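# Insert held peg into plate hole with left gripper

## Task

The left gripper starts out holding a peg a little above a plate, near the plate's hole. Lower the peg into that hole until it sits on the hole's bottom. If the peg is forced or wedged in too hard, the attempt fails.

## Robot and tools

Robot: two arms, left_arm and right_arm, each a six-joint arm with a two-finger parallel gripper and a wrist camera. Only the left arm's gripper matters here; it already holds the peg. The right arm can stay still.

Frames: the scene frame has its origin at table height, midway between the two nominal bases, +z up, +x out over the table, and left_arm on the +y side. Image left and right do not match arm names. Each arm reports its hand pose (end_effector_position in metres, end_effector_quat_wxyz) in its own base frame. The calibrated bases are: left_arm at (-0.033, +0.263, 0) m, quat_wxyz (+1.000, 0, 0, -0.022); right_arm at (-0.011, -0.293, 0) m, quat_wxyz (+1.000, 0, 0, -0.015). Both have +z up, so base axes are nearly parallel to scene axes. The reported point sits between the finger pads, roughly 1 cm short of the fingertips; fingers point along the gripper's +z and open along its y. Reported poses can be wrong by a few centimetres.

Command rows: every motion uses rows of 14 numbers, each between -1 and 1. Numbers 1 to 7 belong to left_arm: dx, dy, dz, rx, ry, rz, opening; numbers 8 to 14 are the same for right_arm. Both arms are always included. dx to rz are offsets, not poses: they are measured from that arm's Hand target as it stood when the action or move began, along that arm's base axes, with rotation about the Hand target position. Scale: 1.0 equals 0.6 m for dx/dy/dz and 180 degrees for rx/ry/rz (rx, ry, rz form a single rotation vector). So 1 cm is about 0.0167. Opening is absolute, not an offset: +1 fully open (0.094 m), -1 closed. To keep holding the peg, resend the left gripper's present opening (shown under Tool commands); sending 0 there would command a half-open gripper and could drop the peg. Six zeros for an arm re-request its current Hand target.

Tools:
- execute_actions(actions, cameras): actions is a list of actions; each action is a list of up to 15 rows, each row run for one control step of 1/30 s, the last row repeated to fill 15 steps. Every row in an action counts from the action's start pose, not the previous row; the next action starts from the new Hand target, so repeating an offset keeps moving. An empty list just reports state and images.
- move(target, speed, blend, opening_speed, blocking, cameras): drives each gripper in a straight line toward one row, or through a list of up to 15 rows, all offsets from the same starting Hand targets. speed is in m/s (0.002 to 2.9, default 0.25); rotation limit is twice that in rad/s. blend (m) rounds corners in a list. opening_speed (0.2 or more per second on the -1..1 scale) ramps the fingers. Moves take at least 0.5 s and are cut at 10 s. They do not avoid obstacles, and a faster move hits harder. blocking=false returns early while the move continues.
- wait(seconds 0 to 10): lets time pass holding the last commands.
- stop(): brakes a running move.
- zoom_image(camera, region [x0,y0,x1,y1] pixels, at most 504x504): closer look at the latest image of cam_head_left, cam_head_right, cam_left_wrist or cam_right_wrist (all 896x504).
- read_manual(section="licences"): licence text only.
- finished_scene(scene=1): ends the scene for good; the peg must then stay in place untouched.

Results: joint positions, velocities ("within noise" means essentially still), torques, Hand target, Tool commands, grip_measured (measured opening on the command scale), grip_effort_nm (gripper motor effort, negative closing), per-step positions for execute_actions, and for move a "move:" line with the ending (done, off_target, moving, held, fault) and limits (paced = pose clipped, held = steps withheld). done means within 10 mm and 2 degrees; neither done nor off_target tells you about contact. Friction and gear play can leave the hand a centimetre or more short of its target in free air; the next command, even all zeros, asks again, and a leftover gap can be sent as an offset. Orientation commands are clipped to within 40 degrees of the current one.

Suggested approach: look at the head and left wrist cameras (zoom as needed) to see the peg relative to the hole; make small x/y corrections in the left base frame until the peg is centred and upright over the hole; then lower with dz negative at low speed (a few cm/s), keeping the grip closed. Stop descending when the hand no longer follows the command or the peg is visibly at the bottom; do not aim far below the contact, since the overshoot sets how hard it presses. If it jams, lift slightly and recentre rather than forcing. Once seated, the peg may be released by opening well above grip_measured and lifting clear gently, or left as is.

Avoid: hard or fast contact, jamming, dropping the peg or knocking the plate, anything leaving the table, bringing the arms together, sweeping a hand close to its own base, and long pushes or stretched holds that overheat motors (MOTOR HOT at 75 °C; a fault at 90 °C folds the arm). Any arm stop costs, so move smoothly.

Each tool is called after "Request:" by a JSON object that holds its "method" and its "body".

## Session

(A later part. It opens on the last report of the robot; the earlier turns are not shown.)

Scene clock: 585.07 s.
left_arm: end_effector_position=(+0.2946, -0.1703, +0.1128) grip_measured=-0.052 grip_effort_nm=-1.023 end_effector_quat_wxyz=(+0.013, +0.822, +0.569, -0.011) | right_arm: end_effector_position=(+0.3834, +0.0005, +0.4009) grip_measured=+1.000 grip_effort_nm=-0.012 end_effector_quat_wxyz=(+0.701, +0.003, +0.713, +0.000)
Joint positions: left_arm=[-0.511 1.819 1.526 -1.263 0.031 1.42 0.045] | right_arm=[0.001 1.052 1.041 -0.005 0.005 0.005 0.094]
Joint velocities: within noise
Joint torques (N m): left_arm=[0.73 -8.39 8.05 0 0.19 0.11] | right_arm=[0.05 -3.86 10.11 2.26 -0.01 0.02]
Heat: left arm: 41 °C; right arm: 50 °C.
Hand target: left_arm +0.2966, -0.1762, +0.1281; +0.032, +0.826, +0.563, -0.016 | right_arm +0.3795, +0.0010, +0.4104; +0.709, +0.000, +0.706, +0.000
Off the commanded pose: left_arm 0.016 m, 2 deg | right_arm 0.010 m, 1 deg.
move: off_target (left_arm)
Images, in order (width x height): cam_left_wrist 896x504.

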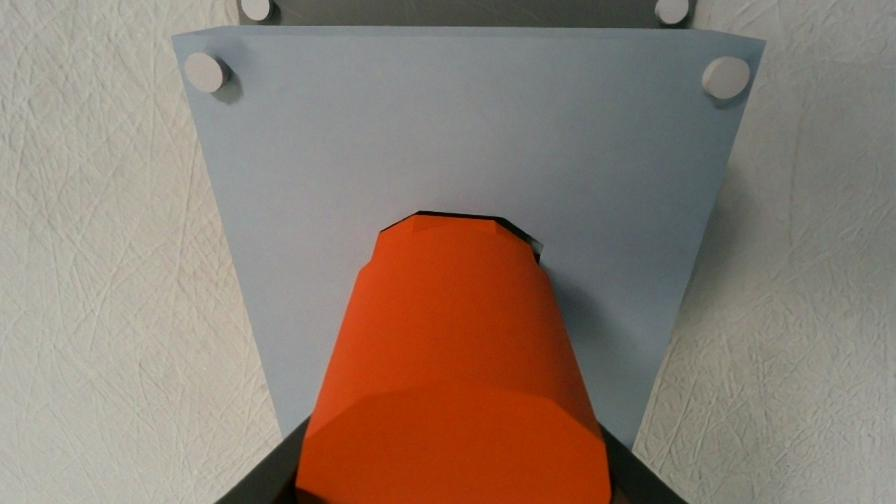

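Request:
{"method": "move", "body": {"target": [0,0,0.008,0,0,0,-1,0,0,0,0,0,0,1], "speed": 0.05, "cameras": ["cam_left_wrist"]}}

Request:
{"method": "zoom_image", "body": {"camera": "cam_left_wrist", "region": [340, 160, 580, 310]}}

Request:
{"method": "zoom_image", "body": {"camera": "cam_left_wrist", "region": [140, 10, 340, 122]}}

Request:
{"method": "zoom_image", "body": {"camera": "cam_left_wrist", "region": [220, 380, 420, 492]}}

Request:
{"method": "zoom_image", "body": {"camera": "cam_left_wrist", "region": [600, 10, 800, 122]}}

Request:
{"method": "zoom_image", "body": {"camera": "cam_left_wrist", "region": [540, 380, 740, 492]}}

Scene clock: 594.03 s.
left_arm: end_effector_position=(+0.2951, -0.1706, +0.1175) grip_measured=-0.052 grip_effort_nm=-1.028 end_effector_quat_wxyz=(+0.014, +0.822, +0.569, -0.010) | right_arm: end_effector_position=(+0.3834, +0.0005, +0.4009) grip_measured=+1.000 grip_effort_nm=-0.017 end_effector_quat_wxyz=(+0.701, +0.003, +0.713, +0.000)
Joint positions: left_arm=[-0.511 1.819 1.544 -1.28 0.031 1.42 0.045] | right_arm=[0.001 1.052 1.041 -0.005 0.005 0.005 0.094]
Joint velocities: within noise
Joint torques (N m): left_arm=[0.61 -8.35 8.23 -0.02 0.24 0.06] | right_arm=[0.01 -3.84 10.17 2.26 0.02 0.01]
Heat: left arm: 43 °C; right arm: 50 °C.
Hand target: left_arm +0.2966, -0.1762, +0.1329; +0.032, +0.826, +0.563, -0.016 | right_arm +0.3795, +0.0010, +0.4104; +0.709, +0.000, +0.706, +0.000
Off the commanded pose: left_arm 0.016 m, 2 deg | right_arm 0.010 m, 1 deg.
move: off_target (left_arm)
Images, in order (width x height): cam_left_wrist 896x504.

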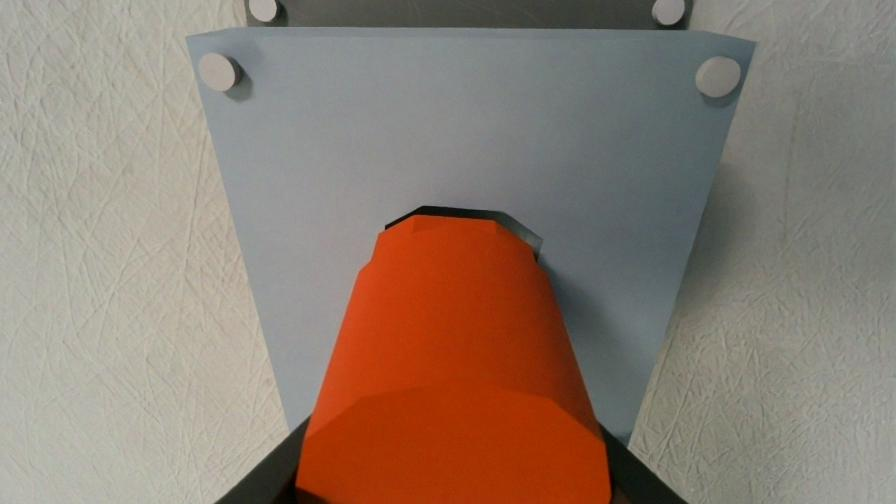

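Scaled by 2.100 from the camera's 896x504 image, which has a finer 1280x720 frame.

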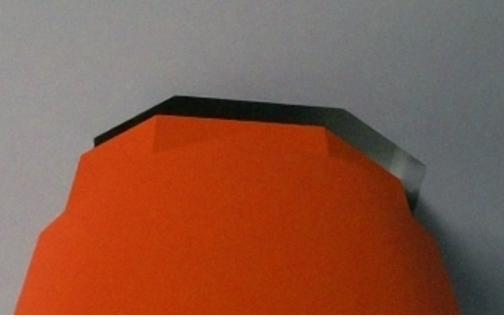

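Scaled by 2.520 from the camera's 896x504 image, which has a finer 1280x720 frame.

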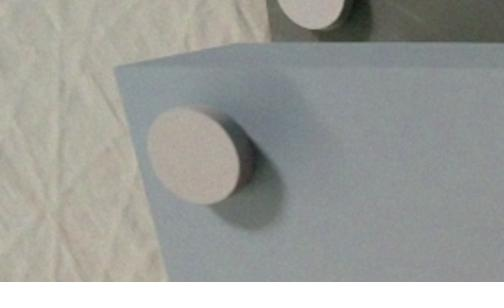

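Scaled by 2.520 from the camera's 896x504 image, which has a finer 1280x720 frame.

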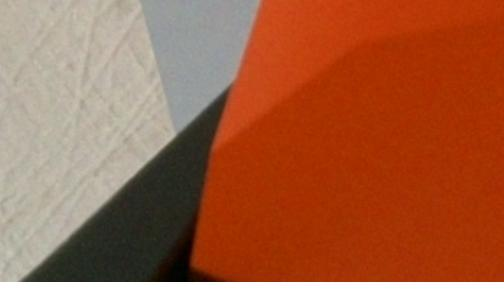

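Scaled by 2.520 from the camera's 896x504 image, which has a finer 1280x720 frame.

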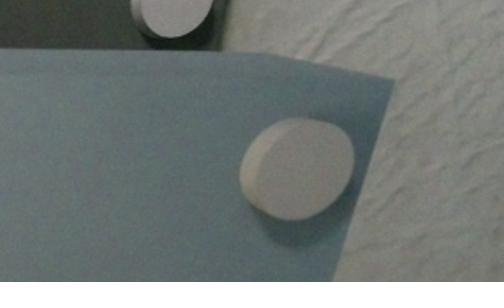

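Scaled by 2.520 from the camera's 896x504 image, which has a finer 1280x720 frame.

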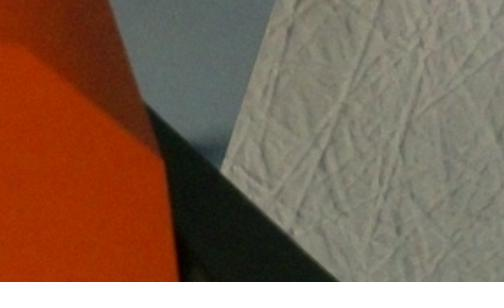

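Request:
{"method": "execute_actions", "body": {"actions": [[[0.0021,0.0036,0,0,0,0,-1,0,0,0,0,0,0,1],[0.0033,0.0058,0,0,0,0,-1,0,0,0,0,0,0,1],[0.0042,0.0072,0,0,0,0,-1,0,0,0,0,0,0,1],[0.0042,0.0072,0,0,0,0,-1,0,0,0,0,0,0,1],[0.0021,0.0036,0,0,0,0,-1,0,0,0,0,0,0,1],[0,0,0,0,0,0,-1,0,0,0,0,0,0,1]]], "cameras": []}}

Request:
{"method": "move", "body": {"target": [0,0,-0.025,0,0,0,-1,0,0,0,0,0,0,1], "speed": 0.05, "cameras": ["cam_left_wrist"]}}

Request:
{"method": "zoom_image", "body": {"camera": "cam_left_wrist", "region": [340, 160, 580, 310]}}

Scene clock: 610.77 s.
left_arm: end_effector_position=(+0.2951, -0.1706, +0.1175) grip_measured=-0.052 grip_effort_nm=-1.023 end_effector_quat_wxyz=(+0.014, +0.824, +0.566, -0.010) | right_arm: end_effector_position=(+0.3834, +0.0005, +0.4009) grip_measured=+1.000 grip_effort_nm=-0.017 end_effector_quat_wxyz=(+0.701, +0.003, +0.713, +0.000)
Joint positions: left_arm=[-0.511 1.819 1.544 -1.28 0.031 1.428 0.045] | right_arm=[0.001 1.052 1.041 -0.005 0.005 0.005 0.094]
Joint velocities: within noise
Joint torques (N m): left_arm=[-0.38 -8.47 7.99 0.03 0.13 -0.03] | right_arm=[0.02 -3.84 10.22 2.26 0.02 0.02]
Heat: left arm: 45 °C; right arm: 50 °C.
Hand target: left_arm +0.2966, -0.1762, +0.1329; +0.032, +0.826, +0.563, -0.016 | right_arm +0.3795, +0.0010, +0.4104; +0.709, +0.000, +0.706, +0.000
Off the commanded pose: left_arm 0.016 m, 2 deg | right_arm 0.010 m, 1 deg.
Step readings (end_effector_position of left_arm | right_arm):
0: (+0.2951, -0.1706, +0.1175) | (+0.3834, +0.0005, +0.4009)
1: (+0.2951, -0.1706, +0.1175) | (+0.3834, +0.0005, +0.4009)
2: (+0.2951, -0.1706, +0.1175) | (+0.3834, +0.0005, +0.4009)
4: (+0.2951, -0.1706, +0.1175) | (+0.3834, +0.0005, +0.4009)
8: (+0.2951, -0.1706, +0.1175) | (+0.3834, +0.0005, +0.4009)
15: (+0.2951, -0.1706, +0.1175) | (+0.3834, +0.0005, +0.4009)
No camera images: "cameras" was empty.

Scene clock: 611.83 s.
left_arm: end_effector_position=(+0.2926, -0.1692, +0.1148) grip_measured=-0.052 grip_effort_nm=-1.023 end_effector_quat_wxyz=(+0.009, +0.824, +0.566, -0.013) | right_arm: end_effector_position=(+0.3834, +0.0005, +0.4009) grip_measured=+1.000 grip_effort_nm=-0.012 end_effector_quat_wxyz=(+0.701, +0.003, +0.713, +0.000)
Joint positions: left_arm=[-0.511 1.819 1.534 -1.28 0.031 1.428 0.045] | right_arm=[0.001 1.052 1.041 -0.005 0.005 0.005 0.094]
Joint velocities: within noise
Joint torques (N m): left_arm=[-0.44 -8.09 4.04 0.68 0.21 0.05] | right_arm=[0.05 -3.86 10.18 2.26 0.02 0.03]
Heat: left arm: 45 °C; right arm: 50 °C.
Hand target: left_arm +0.2966, -0.1762, +0.1179; +0.032, +0.826, +0.563, -0.016 | right_arm +0.3795, +0.0010, +0.4104; +0.709, +0.000, +0.706, +0.000
Off the commanded pose: left_arm 0.009 m, 3 deg | right_arm 0.010 m, 1 deg.
move: off_target (left_arm)
Images, in order (width x height): cam_left_wrist 896x504.

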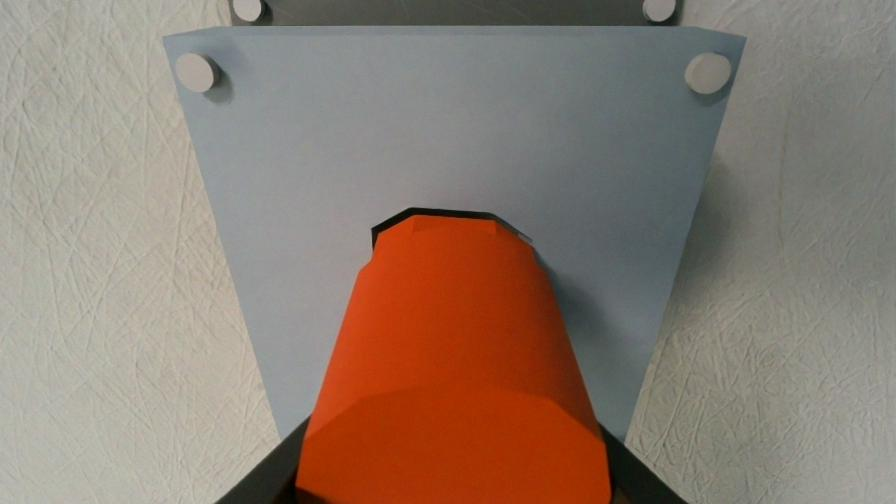

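Scaled by 2.100 from the camera's 896x504 image, which has a finer 1280x720 frame.

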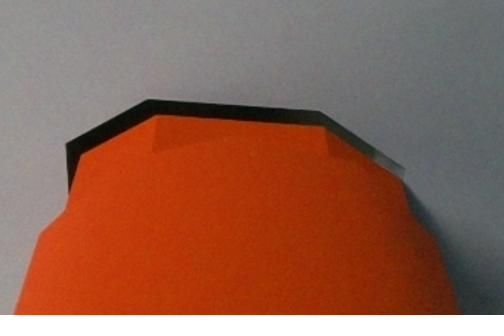

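Request:
{"method": "move", "body": {"target": [0.0045,-0.0022,-0.006,0,0,0,-1,0,0,0,0,0,0,1], "speed": 0.05, "cameras": ["cam_left_wrist"]}}

Request:
{"method": "zoom_image", "body": {"camera": "cam_left_wrist", "region": [340, 160, 580, 310]}}

Scene clock: 618.93 s.
left_arm: end_effector_position=(+0.2943, -0.1701, +0.1148) grip_measured=-0.052 grip_effort_nm=-1.023 end_effector_quat_wxyz=(+0.013, +0.824, +0.566, -0.011) | right_arm: end_effector_position=(+0.3834, +0.0005, +0.4009) grip_measured=+1.000 grip_effort_nm=-0.017 end_effector_quat_wxyz=(+0.701, +0.003, +0.713, +0.000)
Joint positions: left_arm=[-0.511 1.819 1.534 -1.272 0.031 1.428 0.045] | right_arm=[0.001 1.052 1.041 -0.005 0.005 0.005 0.094]
Joint velocities: within noise
Joint torques (N m): left_arm=[-0.28 -7.34 4.3 0.73 0.18 0.03] | right_arm=[0.05 -3.81 10.18 2.26 0.02 0.02]
Heat: left arm: 43 °C; right arm: 50 °C.
Hand target: left_arm +0.2993, -0.1775, +0.1143; +0.032, +0.826, +0.563, -0.016 | right_arm +0.3795, +0.0010, +0.4104; +0.709, +0.000, +0.706, +0.000
Off the commanded pose: left_arm 0.009 m, 2 deg | right_arm 0.010 m, 1 deg.
move: done
Images, in order (width x height): cam_left_wrist 896x504.

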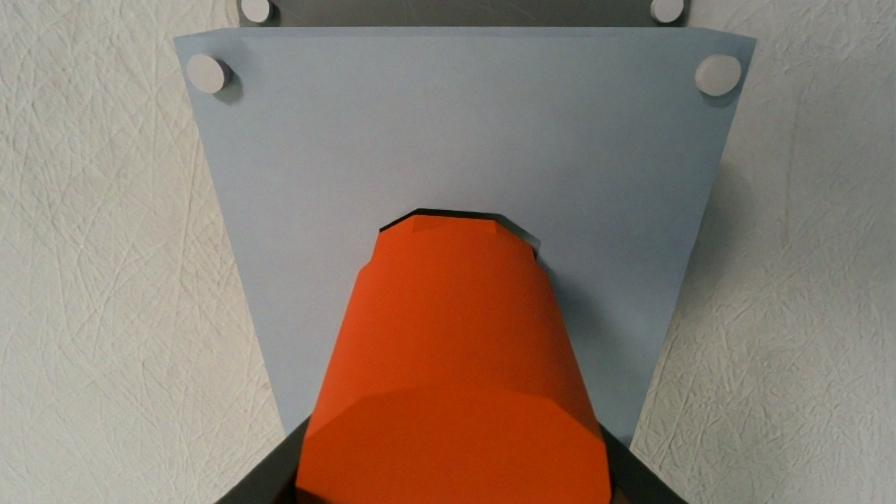

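Scaled by 2.100 from the camera's 896x504 image, which has a finer 1280x720 frame.

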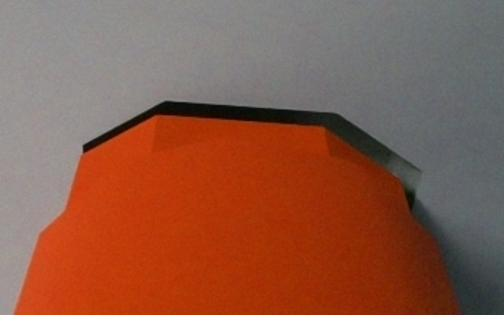

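Request:
{"method": "move", "body": {"target": [0,0,-0.007,0,0,0,-1,0,0,0,0,0,0,1], "speed": 0.05, "cameras": ["cam_left_wrist"]}}

Request:
{"method": "zoom_image", "body": {"camera": "cam_left_wrist", "region": [340, 160, 580, 310]}}

Scene clock: 623.87 s.
left_arm: end_effector_position=(+0.2938, -0.1699, +0.1113) grip_measured=-0.052 grip_effort_nm=-1.028 end_effector_quat_wxyz=(+0.012, +0.824, +0.566, -0.011) | right_arm: end_effector_position=(+0.3834, +0.0005, +0.4009) grip_measured=+1.000 grip_effort_nm=-0.012 end_effector_quat_wxyz=(+0.701, +0.003, +0.713, +0.000)
Joint positions: left_arm=[-0.511 1.819 1.52 -1.26 0.031 1.428 0.045] | right_arm=[0.001 1.052 1.041 -0.005 0.005 0.005 0.094]
Joint velocities: within noise
Joint torques (N m): left_arm=[-0.17 -7.31 4.1 0.74 0.2 0.03] | right_arm=[0.01 -3.82 10.19 2.24 0.02 0.02]
Heat: left arm: 42 °C; right arm: 50 °C.
Hand target: left_arm +0.2993, -0.1775, +0.1101; +0.032, +0.826, +0.563, -0.016 | right_arm +0.3795, +0.0010, +0.4104; +0.709, +0.000, +0.706, +0.000
Off the commanded pose: left_arm 0.009 m, 2 deg | right_arm 0.010 m, 1 deg.
move: done
Images, in order (width x height): cam_left_wrist 896x504.

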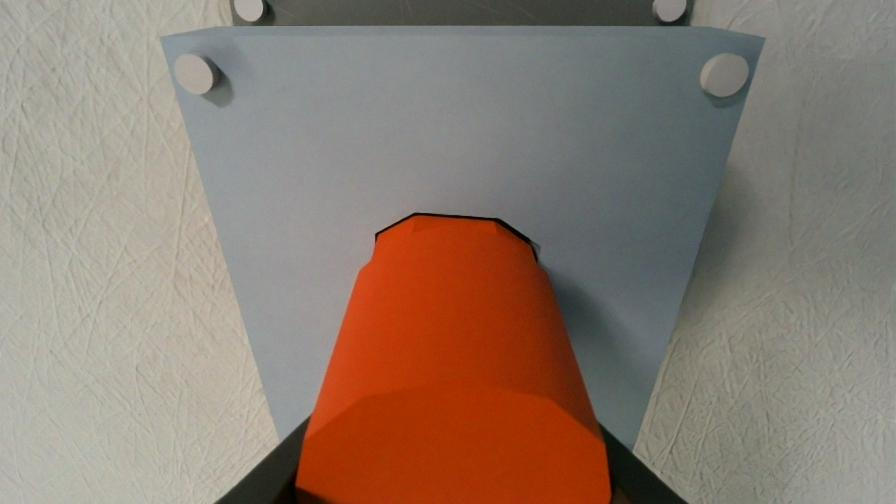

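Scaled by 2.100 from the camera's 896x504 image, which has a finer 1280x720 frame.

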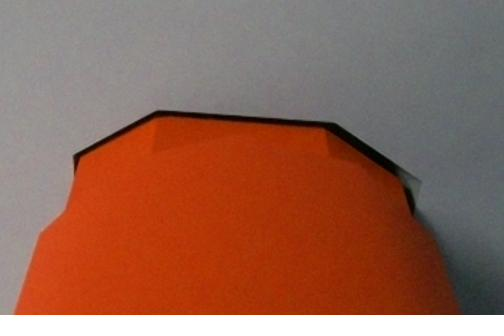

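Request:
{"method": "move", "body": {"target": [0.0005,0.0008,-0.007,0,0,0,-1,0,0,0,0,0,0,1], "speed": 0.05, "cameras": ["cam_left_wrist"]}}

Request:
{"method": "zoom_image", "body": {"camera": "cam_left_wrist", "region": [340, 160, 580, 310]}}

Scene clock: 627.80 s.
left_arm: end_effector_position=(+0.2939, -0.1699, +0.1074) grip_measured=-0.052 grip_effort_nm=-1.023 end_effector_quat_wxyz=(+0.013, +0.824, +0.566, -0.011) | right_arm: end_effector_position=(+0.3834, +0.0005, +0.4009) grip_measured=+1.000 grip_effort_nm=-0.017 end_effector_quat_wxyz=(+0.701, +0.003, +0.713, +0.000)
Joint positions: left_arm=[-0.511 1.819 1.505 -1.243 0.031 1.428 0.045] | right_arm=[0.001 1.052 1.041 -0.005 0.005 0.005 0.094]
Joint velocities: within noise
Joint torques (N m): left_arm=[-0.14 -7.41 4.26 0.74 0.25 0.06] | right_arm=[0.02 -3.86 10.14 2.24 0.01 0]
Heat: left arm: 42 °C; right arm: 50 °C.
Hand target: left_arm +0.2996, -0.1770, +0.1059; +0.032, +0.826, +0.563, -0.016 | right_arm +0.3795, +0.0010, +0.4104; +0.709, +0.000, +0.706, +0.000
Off the commanded pose: left_arm 0.009 m, 2 deg | right_arm 0.010 m, 1 deg.
move: done
Images, in order (width x height): cam_left_wrist 896x504.

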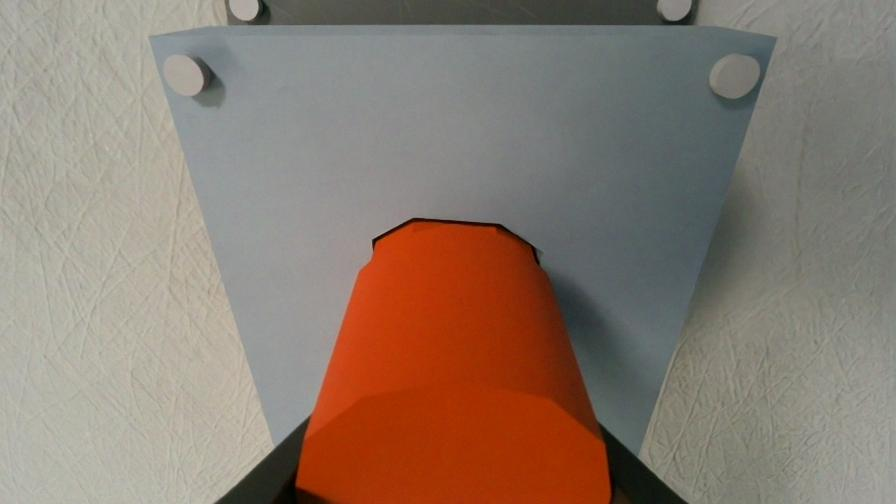

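Scaled by 2.100 from the camera's 896x504 image, which has a finer 1280x720 frame.

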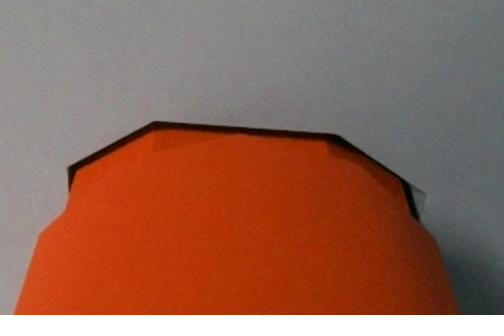

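Request:
{"method": "move", "body": {"target": [0,0,-0.007,0,0,0,-1,0,0,0,0,0,0,1], "speed": 0.05, "cameras": ["cam_left_wrist"]}}

Request:
{"method": "zoom_image", "body": {"camera": "cam_left_wrist", "region": [340, 160, 580, 310]}}

Scene clock: 631.87 s.
left_arm: end_effector_position=(+0.2935, -0.1700, +0.1036) grip_measured=-0.052 grip_effort_nm=-1.023 end_effector_quat_wxyz=(+0.013, +0.824, +0.566, -0.012) | right_arm: end_effector_position=(+0.3834, +0.0005, +0.4009) grip_measured=+1.000 grip_effort_nm=-0.017 end_effector_quat_wxyz=(+0.701, +0.003, +0.713, +0.000)
Joint positions: left_arm=[-0.511 1.819 1.489 -1.228 0.032 1.428 0.045] | right_arm=[0.001 1.052 1.041 -0.005 0.005 0.005 0.094]
Joint velocities: within noise
Joint torques (N m): left_arm=[-0.16 -6.93 3.92 0.74 0.17 -0.01] | right_arm=[0.01 -3.88 10.14 2.26 0.02 0.02]
Heat: left arm: 42 °C; right arm: 50 °C.
Hand target: left_arm +0.2996, -0.1770, +0.1017; +0.032, +0.826, +0.563, -0.016 | right_arm +0.3795, +0.0010, +0.4104; +0.709, +0.000, +0.706, +0.000
Off the commanded pose: left_arm 0.009 m, 2 deg | right_arm 0.010 m, 1 deg.
move: done
Images, in order (width x height): cam_left_wrist 896x504.

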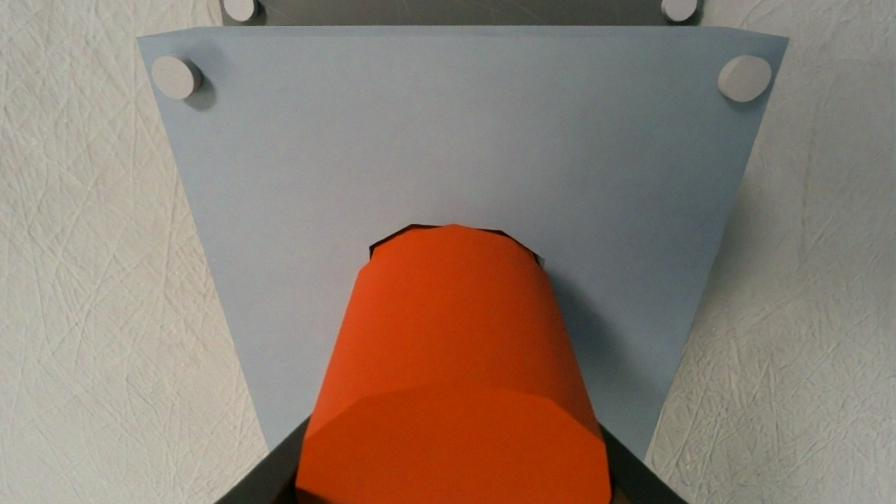

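Scaled by 2.100 from the camera's 896x504 image, which has a finer 1280x720 frame.

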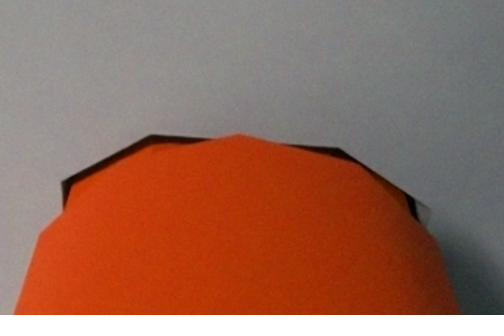

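Request:
{"method": "move", "body": {"target": [0,0,-0.006,0,0,0,-1,0,0,0,0,0,0,1], "speed": 0.05, "cameras": ["cam_left_wrist"]}}

Request:
{"method": "zoom_image", "body": {"camera": "cam_left_wrist", "region": [340, 160, 580, 310]}}

Scene clock: 640.40 s.
left_arm: end_effector_position=(+0.2935, -0.1703, +0.1005) grip_measured=-0.052 grip_effort_nm=-1.023 end_effector_quat_wxyz=(+0.014, +0.824, +0.566, -0.012) | right_arm: end_effector_position=(+0.3834, +0.0005, +0.4009) grip_measured=+1.000 grip_effort_nm=-0.012 end_effector_quat_wxyz=(+0.701, +0.003, +0.713, +0.000)
Joint positions: left_arm=[-0.511 1.819 1.477 -1.214 0.034 1.428 0.045] | right_arm=[0.001 1.052 1.041 -0.005 0.005 0.005 0.094]
Joint velocities: within noise
Joint torques (N m): left_arm=[-0.05 -6.84 4.16 0.76 0.14 0.05] | right_arm=[0.02 -3.86 10.18 2.25 0.01 0.01]
Heat: left arm: 41 °C; right arm: 50 °C.
Hand target: left_arm +0.2996, -0.1770, +0.0981; +0.032, +0.826, +0.563, -0.016 | right_arm +0.3795, +0.0010, +0.4104; +0.709, +0.000, +0.706, +0.000
Off the commanded pose: left_arm 0.009 m, 2 deg | right_arm 0.010 m, 1 deg.
move: done
Images, in order (width x height): cam_left_wrist 896x504.

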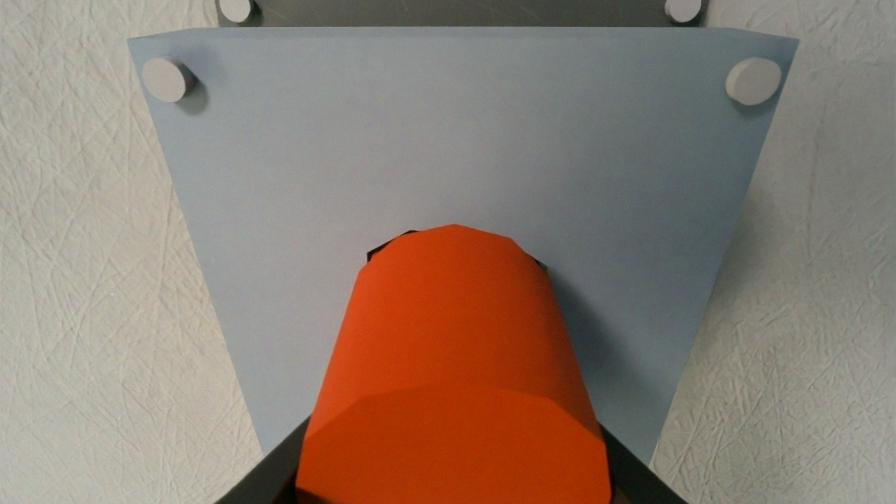

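Scaled by 2.100 from the camera's 896x504 image, which has a finer 1280x720 frame.

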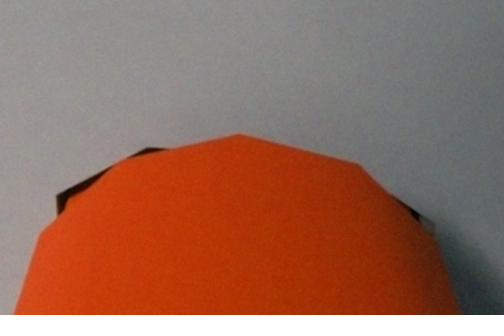

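Request:
{"method": "move", "body": {"target": [0,0,-0.006,0,0,0,-1,0,0,0,0,0,0,1], "speed": 0.05, "cameras": ["cam_left_wrist"]}}

Request:
{"method": "zoom_image", "body": {"camera": "cam_left_wrist", "region": [340, 160, 580, 310]}}

Scene clock: 645.87 s.
left_arm: end_effector_position=(+0.2933, -0.1705, +0.0960) grip_measured=-0.052 grip_effort_nm=-1.028 end_effector_quat_wxyz=(+0.013, +0.824, +0.566, -0.013) | right_arm: end_effector_position=(+0.3834, +0.0005, +0.4009) grip_measured=+1.000 grip_effort_nm=-0.017 end_effector_quat_wxyz=(+0.701, +0.003, +0.713, +0.000)
Joint positions: left_arm=[-0.511 1.824 1.465 -1.2 0.036 1.428 0.045] | right_arm=[0.001 1.052 1.041 -0.005 0.005 0.005 0.094]
Joint velocities: within noise
Joint torques (N m): left_arm=[-0.13 -7.39 4.15 0.73 0.17 0.04] | right_arm=[0.02 -3.84 10.17 2.25 0.02 0.02]
Heat: left arm: 41 °C; right arm: 51 °C.
Hand target: left_arm +0.2996, -0.1770, +0.0945; +0.032, +0.826, +0.563, -0.016 | right_arm +0.3795, +0.0010, +0.4104; +0.709, +0.000, +0.706, +0.000
Off the commanded pose: left_arm 0.009 m, 2 deg | right_arm 0.010 m, 1 deg.
move: done
Images, in order (width x height): cam_left_wrist 896x504.

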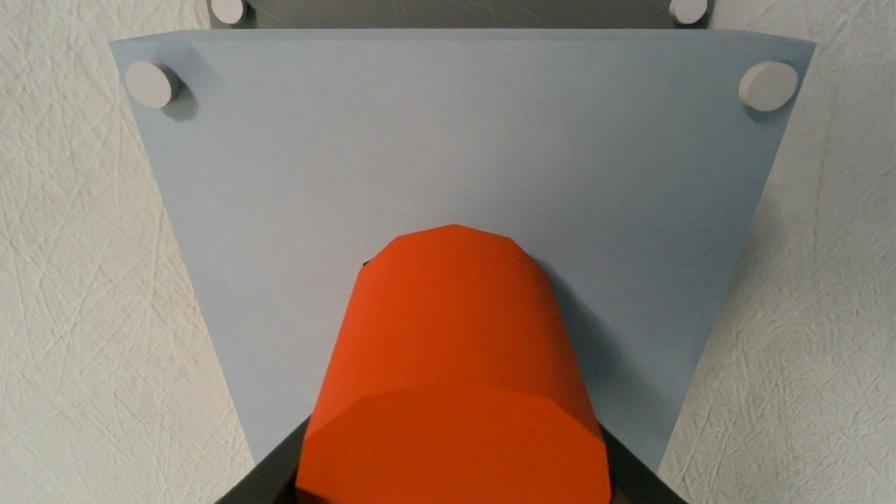

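Scaled by 2.100 from the camera's 896x504 image, which has a finer 1280x720 frame.

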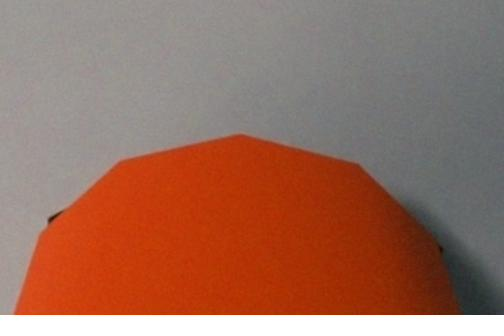

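Request:
{"method": "move", "body": {"target": [0,0,-0.005,0,0,0,-1,0,0,0,0,0,0,1], "speed": 0.04, "cameras": ["cam_left_wrist","cam_head_left"]}}

Request:
{"method": "zoom_image", "body": {"camera": "cam_head_left", "region": [350, 180, 470, 300]}}

Scene clock: 653.07 s.
left_arm: end_effector_position=(+0.2929, -0.1706, +0.0941) grip_measured=-0.052 grip_effort_nm=-1.028 end_effector_quat_wxyz=(+0.013, +0.824, +0.566, -0.014) | right_arm: end_effector_position=(+0.3834, +0.0005, +0.4009) grip_measured=+1.000 grip_effort_nm=-0.012 end_effector_quat_wxyz=(+0.701, +0.003, +0.713, +0.000)
Joint positions: left_arm=[-0.511 1.824 1.457 -1.193 0.037 1.428 0.045] | right_arm=[0.001 1.052 1.041 -0.005 0.005 0.005 0.094]
Joint velocities: within noise
Joint torques (N m): left_arm=[-0.03 -7.31 3.85 0.79 0.17 0.05] | right_arm=[-0.01 -3.86 10.22 2.26 0.01 0.01]
Heat: left arm: 41 °C; right arm: 51 °C.
Hand target: left_arm +0.2996, -0.1770, +0.0915; +0.032, +0.826, +0.563, -0.016 | right_arm +0.3795, +0.0010, +0.4104; +0.709, +0.000, +0.706, +0.000
Off the commanded pose: left_arm 0.010 m, 2 deg | right_arm 0.010 m, 1 deg.
move: done
Images, in order (width x height): cam_head_left 896x504, cam_left_wrist 896x504.

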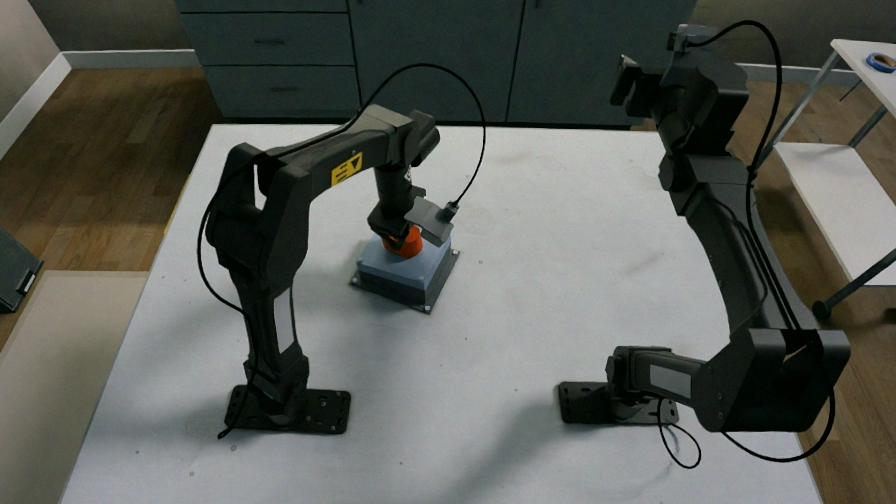

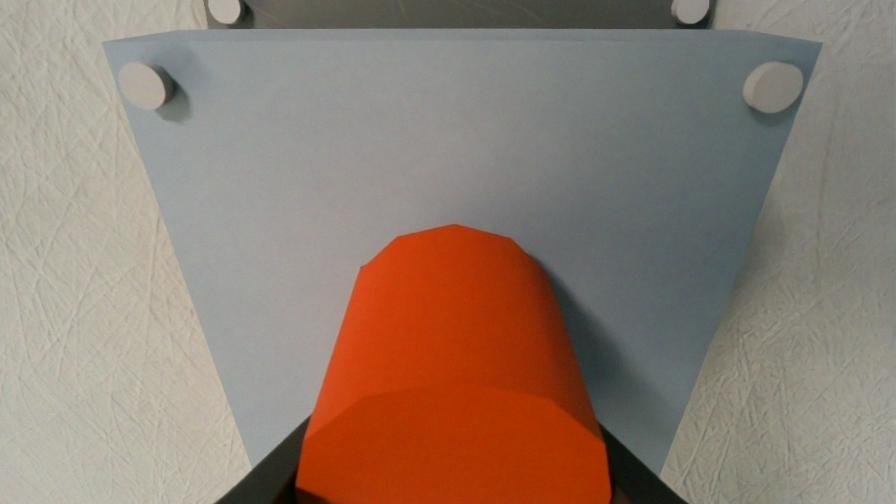

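Scaled by 4.200 from the camera's 896x504 image, which has a finer 1280x720 frame.

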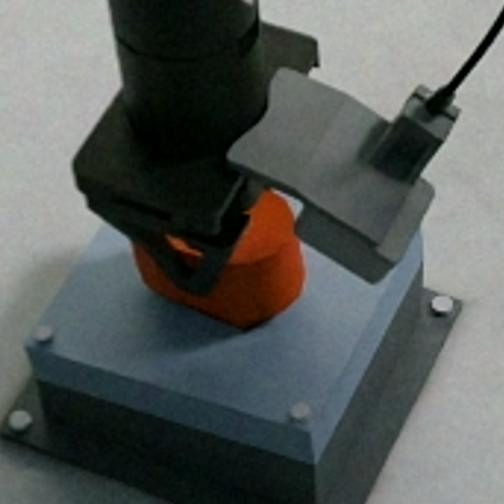

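Request:
{"method": "move", "body": {"target": [0,0,-0.004,0,0,0,-1,0,0,0,0,0,0,1], "speed": 0.03, "cameras": ["cam_left_wrist"]}}

Request:
{"method": "zoom_image", "body": {"camera": "cam_left_wrist", "region": [340, 200, 580, 350]}}

Scene clock: 656.73 s.
left_arm: end_effector_position=(+0.2935, -0.1704, +0.0941) grip_measured=-0.052 grip_effort_nm=-1.033 end_effector_quat_wxyz=(+0.015, +0.824, +0.566, -0.015) | right_arm: end_effector_position=(+0.3834, +0.0005, +0.4009) grip_measured=+1.000 grip_effort_nm=-0.017 end_effector_quat_wxyz=(+0.701, +0.003, +0.713, +0.000)
Joint positions: left_arm=[-0.508 1.824 1.457 -1.191 0.04 1.431 0.045] | right_arm=[0.001 1.052 1.041 -0.005 0.005 0.005 0.094]
Joint velocities: within noise
Joint torques (N m): left_arm=[-0.14 -6.93 3.32 0.91 0.18 -0.02] | right_arm=[-0.01 -3.85 10.19 2.25 0 0.01]
Heat: left arm: 40 °C; right arm: 51 °C.
Hand target: left_arm +0.2996, -0.1770, +0.0891; +0.032, +0.826, +0.563, -0.016 | right_arm +0.3795, +0.0010, +0.4104; +0.709, +0.000, +0.706, +0.000
Off the commanded pose: left_arm 0.010 m, 2 deg | right_arm 0.010 m, 1 deg.
move: done
Images, in order (width x height): cam_left_wrist 896x504.

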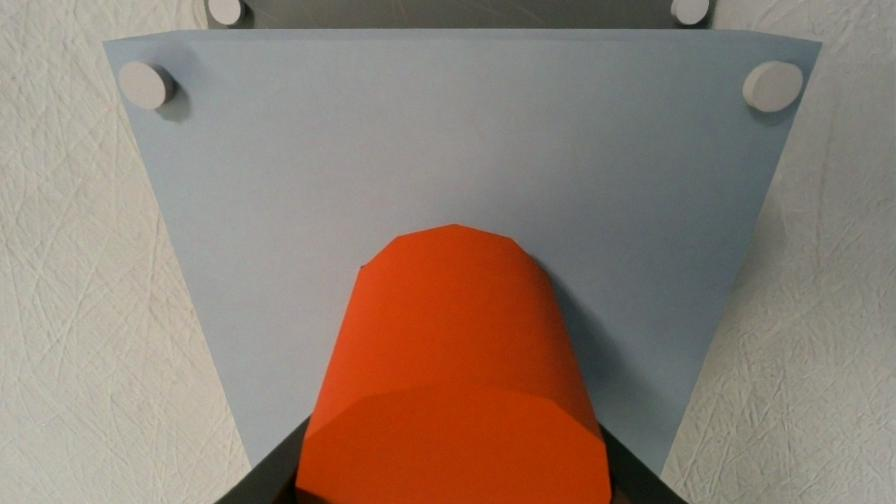

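Scaled by 2.100 from the camera's 896x504 image, which has a finer 1280x720 frame.

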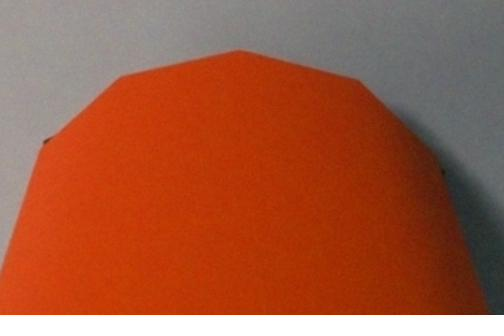

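Request:
{"method": "move", "body": {"target": [0,0,-0.004,0,0,0,-1,0,0,0,0,0,0,1], "speed": 0.03, "cameras": ["cam_left_wrist"]}}

Request:
{"method": "zoom_image", "body": {"camera": "cam_left_wrist", "region": [340, 200, 580, 350]}}

Request:
{"method": "wait", "body": {"seconds": 0, "cameras": ["cam_head_left","cam_head_right"]}}

Request:
{"method": "zoom_image", "body": {"camera": "cam_head_left", "region": [376, 222, 426, 266]}}

Request:
{"method": "zoom_image", "body": {"camera": "cam_head_right", "region": [376, 222, 426, 266]}}

Scene clock: 661.37 s.
left_arm: end_effector_position=(+0.2932, -0.1700, +0.0934) grip_measured=-0.052 grip_effort_nm=-1.023 end_effector_quat_wxyz=(+0.016, +0.825, +0.565, -0.019) | right_arm: end_effector_position=(+0.3834, +0.0005, +0.4009) grip_measured=+1.000 grip_effort_nm=-0.017 end_effector_quat_wxyz=(+0.701, +0.003, +0.713, +0.000)
Joint positions: left_arm=[-0.503 1.824 1.454 -1.19 0.048 1.437 0.045] | right_arm=[0.001 1.052 1.041 -0.005 0.005 0.005 0.094]
Joint velocities: within noise
Joint torques (N m): left_arm=[-0.18 -7.04 2.89 0.96 0.17 -0.02] | right_arm=[0.01 -3.86 10.14 2.23 0.02 0.01]
Heat: left arm: 40 °C; right arm: 51 °C.
Hand target: left_arm +0.2996, -0.1770, +0.0867; +0.032, +0.826, +0.563, -0.016 | right_arm +0.3795, +0.0010, +0.4104; +0.709, +0.000, +0.706, +0.000
Off the commanded pose: left_arm 0.012 m, 2 deg | right_arm 0.010 m, 1 deg.
move: off_target (left_arm)
Images, in order (width x height): cam_left_wrist 896x504.

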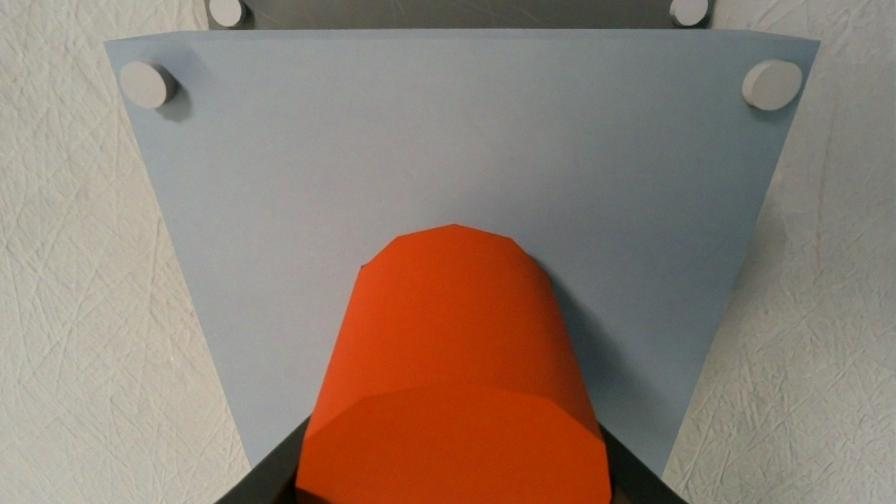

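Scaled by 2.100 from the camera's 896x504 image, which has a finer 1280x720 frame.

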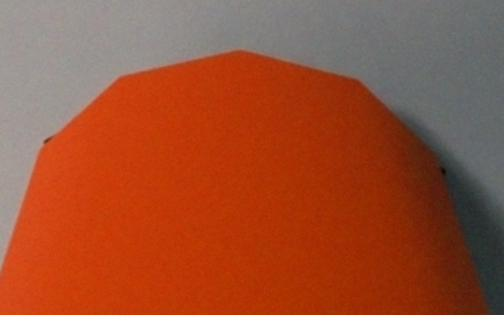

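Scene clock: 661.37 s.
left_arm: end_effector_position=(+0.2932, -0.1700, +0.0934) grip_measured=-0.052 grip_effort_nm=-1.023 end_effector_quat_wxyz=(+0.016, +0.825, +0.565, -0.019) | right_arm: end_effector_position=(+0.3834, +0.0005, +0.4009) grip_measured=+1.000 grip_effort_nm=-0.017 end_effector_quat_wxyz=(+0.701, +0.003, +0.713, +0.000)
Joint positions: left_arm=[-0.503 1.824 1.454 -1.19 0.048 1.437 0.045] | right_arm=[0.001 1.052 1.041 -0.005 0.005 0.005 0.094]
Joint velocities: within noise
Joint torques (N m): left_arm=[-0.18 -7.04 2.89 0.96 0.17 -0.02] | right_arm=[0.01 -3.86 10.14 2.23 0.02 0.01]
Heat: left arm: 40 °C; right arm: 51 °C.
Hand target: left_arm +0.2996, -0.1770, +0.0867; +0.032, +0.826, +0.563, -0.016 | right_arm +0.3795, +0.0010, +0.4104; +0.709, +0.000, +0.706, +0.000
Tool commands: left_gripper/opening=-1.0 right_gripper/opening=+1.0
Off the commanded pose: left_arm 0.012 m, 2 deg | right_arm 0.010 m, 1 deg.
Images, in order (width x height): cam_head_left 896x504, cam_head_right 896x504.

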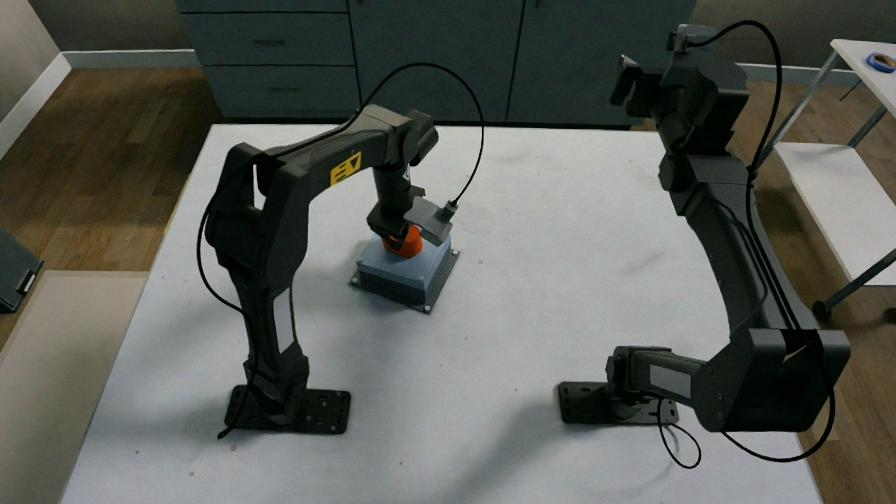

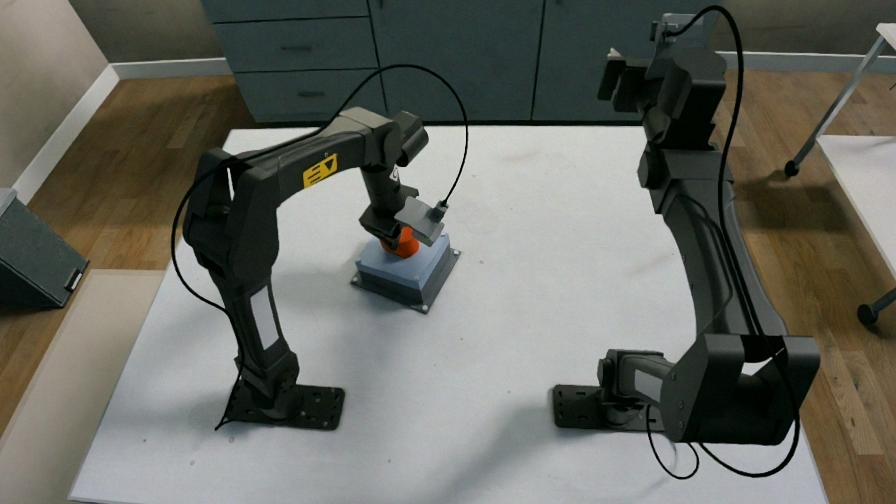

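Scaled by 10.080 from the camera's 896x504 image, which has a finer 1280x720 frame.

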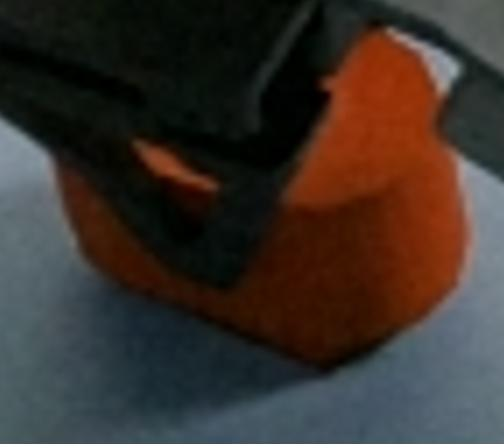

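Scaled by 10.080 from the camera's 896x504 image, which has a finer 1280x720 frame.

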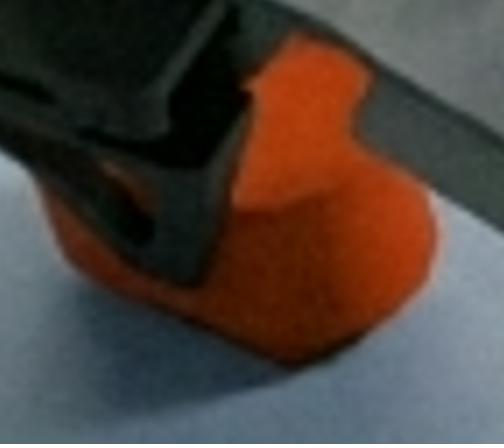

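Request:
{"method": "move", "body": {"target": [0,0,0.007,0,0,0,-1,0,0,0,0,0,0,1], "speed": 0.03, "cameras": []}}

Request:
{"method": "move", "body": {"target": [0,0,0,0,0,0,0.5,0,0,0,0,0,0,1], "opening_speed": 0.4, "cameras": ["cam_left_wrist","cam_head_left"]}}

Request:
{"method": "zoom_image", "body": {"camera": "cam_left_wrist", "region": [240, 180, 660, 504]}}

Request:
{"method": "zoom_image", "body": {"camera": "cam_head_left", "region": [376, 222, 426, 266]}}

Scene clock: 687.80 s.
left_arm: end_effector_position=(+0.2932, -0.1700, +0.0934) grip_measured=-0.052 grip_effort_nm=-1.023 end_effector_quat_wxyz=(+0.016, +0.825, +0.565, -0.019) | right_arm: end_effector_position=(+0.3834, +0.0005, +0.4009) grip_measured=+1.000 grip_effort_nm=-0.017 end_effector_quat_wxyz=(+0.701, +0.003, +0.713, +0.000)
Joint positions: left_arm=[-0.503 1.824 1.454 -1.19 0.048 1.437 0.045] | right_arm=[0.001 1.052 1.041 -0.005 0.005 0.005 0.094]
Joint velocities: within noise
Joint torques (N m): left_arm=[0.13 -7.2 3.96 0.78 0.1 0.04] | right_arm=[0.01 -3.88 10.17 2.23 0.01 0]
Heat: left arm: 39 °C; right arm: 51 °C.
Hand target: left_arm +0.2996, -0.1770, +0.0909; +0.032, +0.826, +0.563, -0.016 | right_arm +0.3795, +0.0010, +0.4104; +0.709, +0.000, +0.706, +0.000
Off the commanded pose: left_arm 0.010 m, 2 deg | right_arm 0.010 m, 1 deg.
move: done
No camera images: "cameras" was empty.

Scene clock: 692.07 s.
left_arm: end_effector_position=(+0.2948, -0.1717, +0.0929) grip_measured=+0.497 grip_effort_nm=0.144 end_effector_quat_wxyz=(+0.018, +0.824, +0.567, -0.015) | right_arm: end_effector_position=(+0.3834, +0.0005, +0.4009) grip_measured=+1.000 grip_effort_nm=-0.017 end_effector_quat_wxyz=(+0.701, +0.003, +0.713, +0.000)
Joint positions: left_arm=[-0.508 1.825 1.454 -1.18 0.043 1.428 0.07] | right_arm=[0.001 1.052 1.041 -0.005 0.005 0.005 0.094]
Joint velocities: within noise
Joint torques (N m): left_arm=[-0.09 -7.16 4.04 0.7 0.18 0.07] | right_arm=[0.03 -3.89 10.14 2.26 0.01 -0.01]
Heat: left arm: 39 °C; right arm: 51 °C.
Hand target: left_arm +0.2996, -0.1770, +0.0909; +0.032, +0.826, +0.563, -0.016 | right_arm +0.3795, +0.0010, +0.4104; +0.709, +0.000, +0.706, +0.000
Off the commanded pose: left_arm 0.007 m, 2 deg | right_arm 0.010 m, 1 deg.
move: done
Images, in order (width x height): cam_head_left 896x504, cam_left_wrist 896x504.

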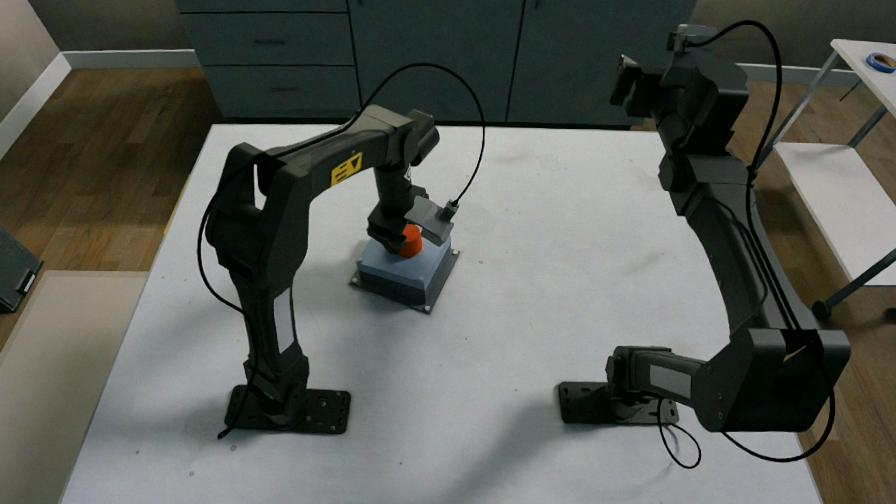

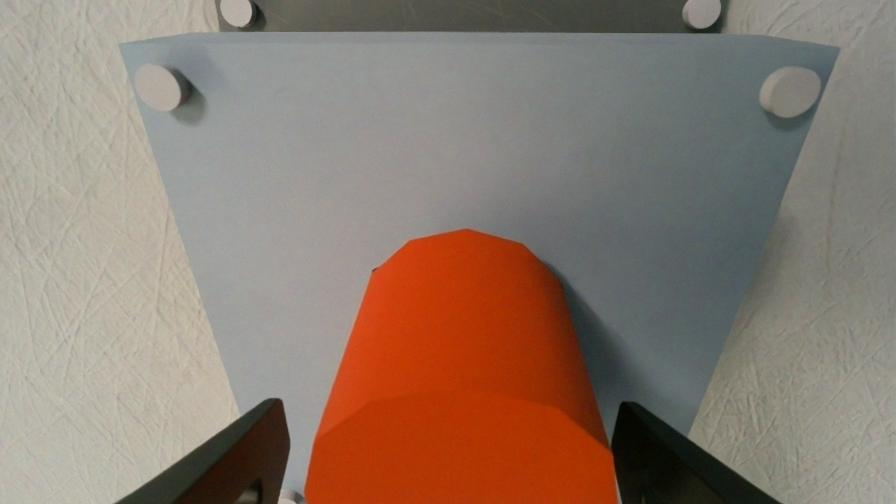

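Scaled by 1.200 from the camera's 896x504 image, which has a finer 1280x720 frame.

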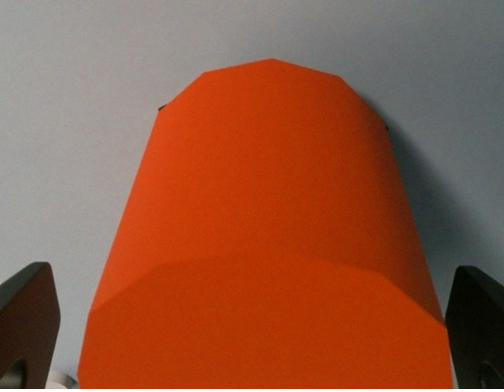

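Scaled by 10.080 from the camera's 896x504 image, which has a finer 1280x720 frame.

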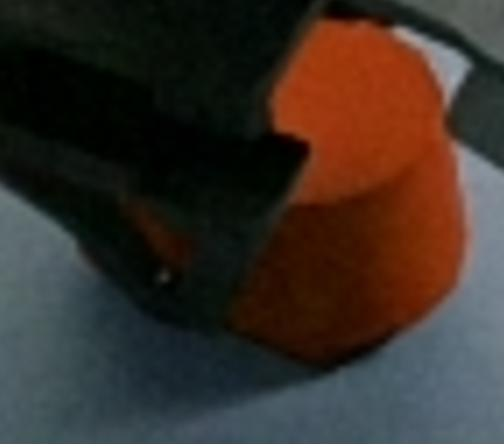

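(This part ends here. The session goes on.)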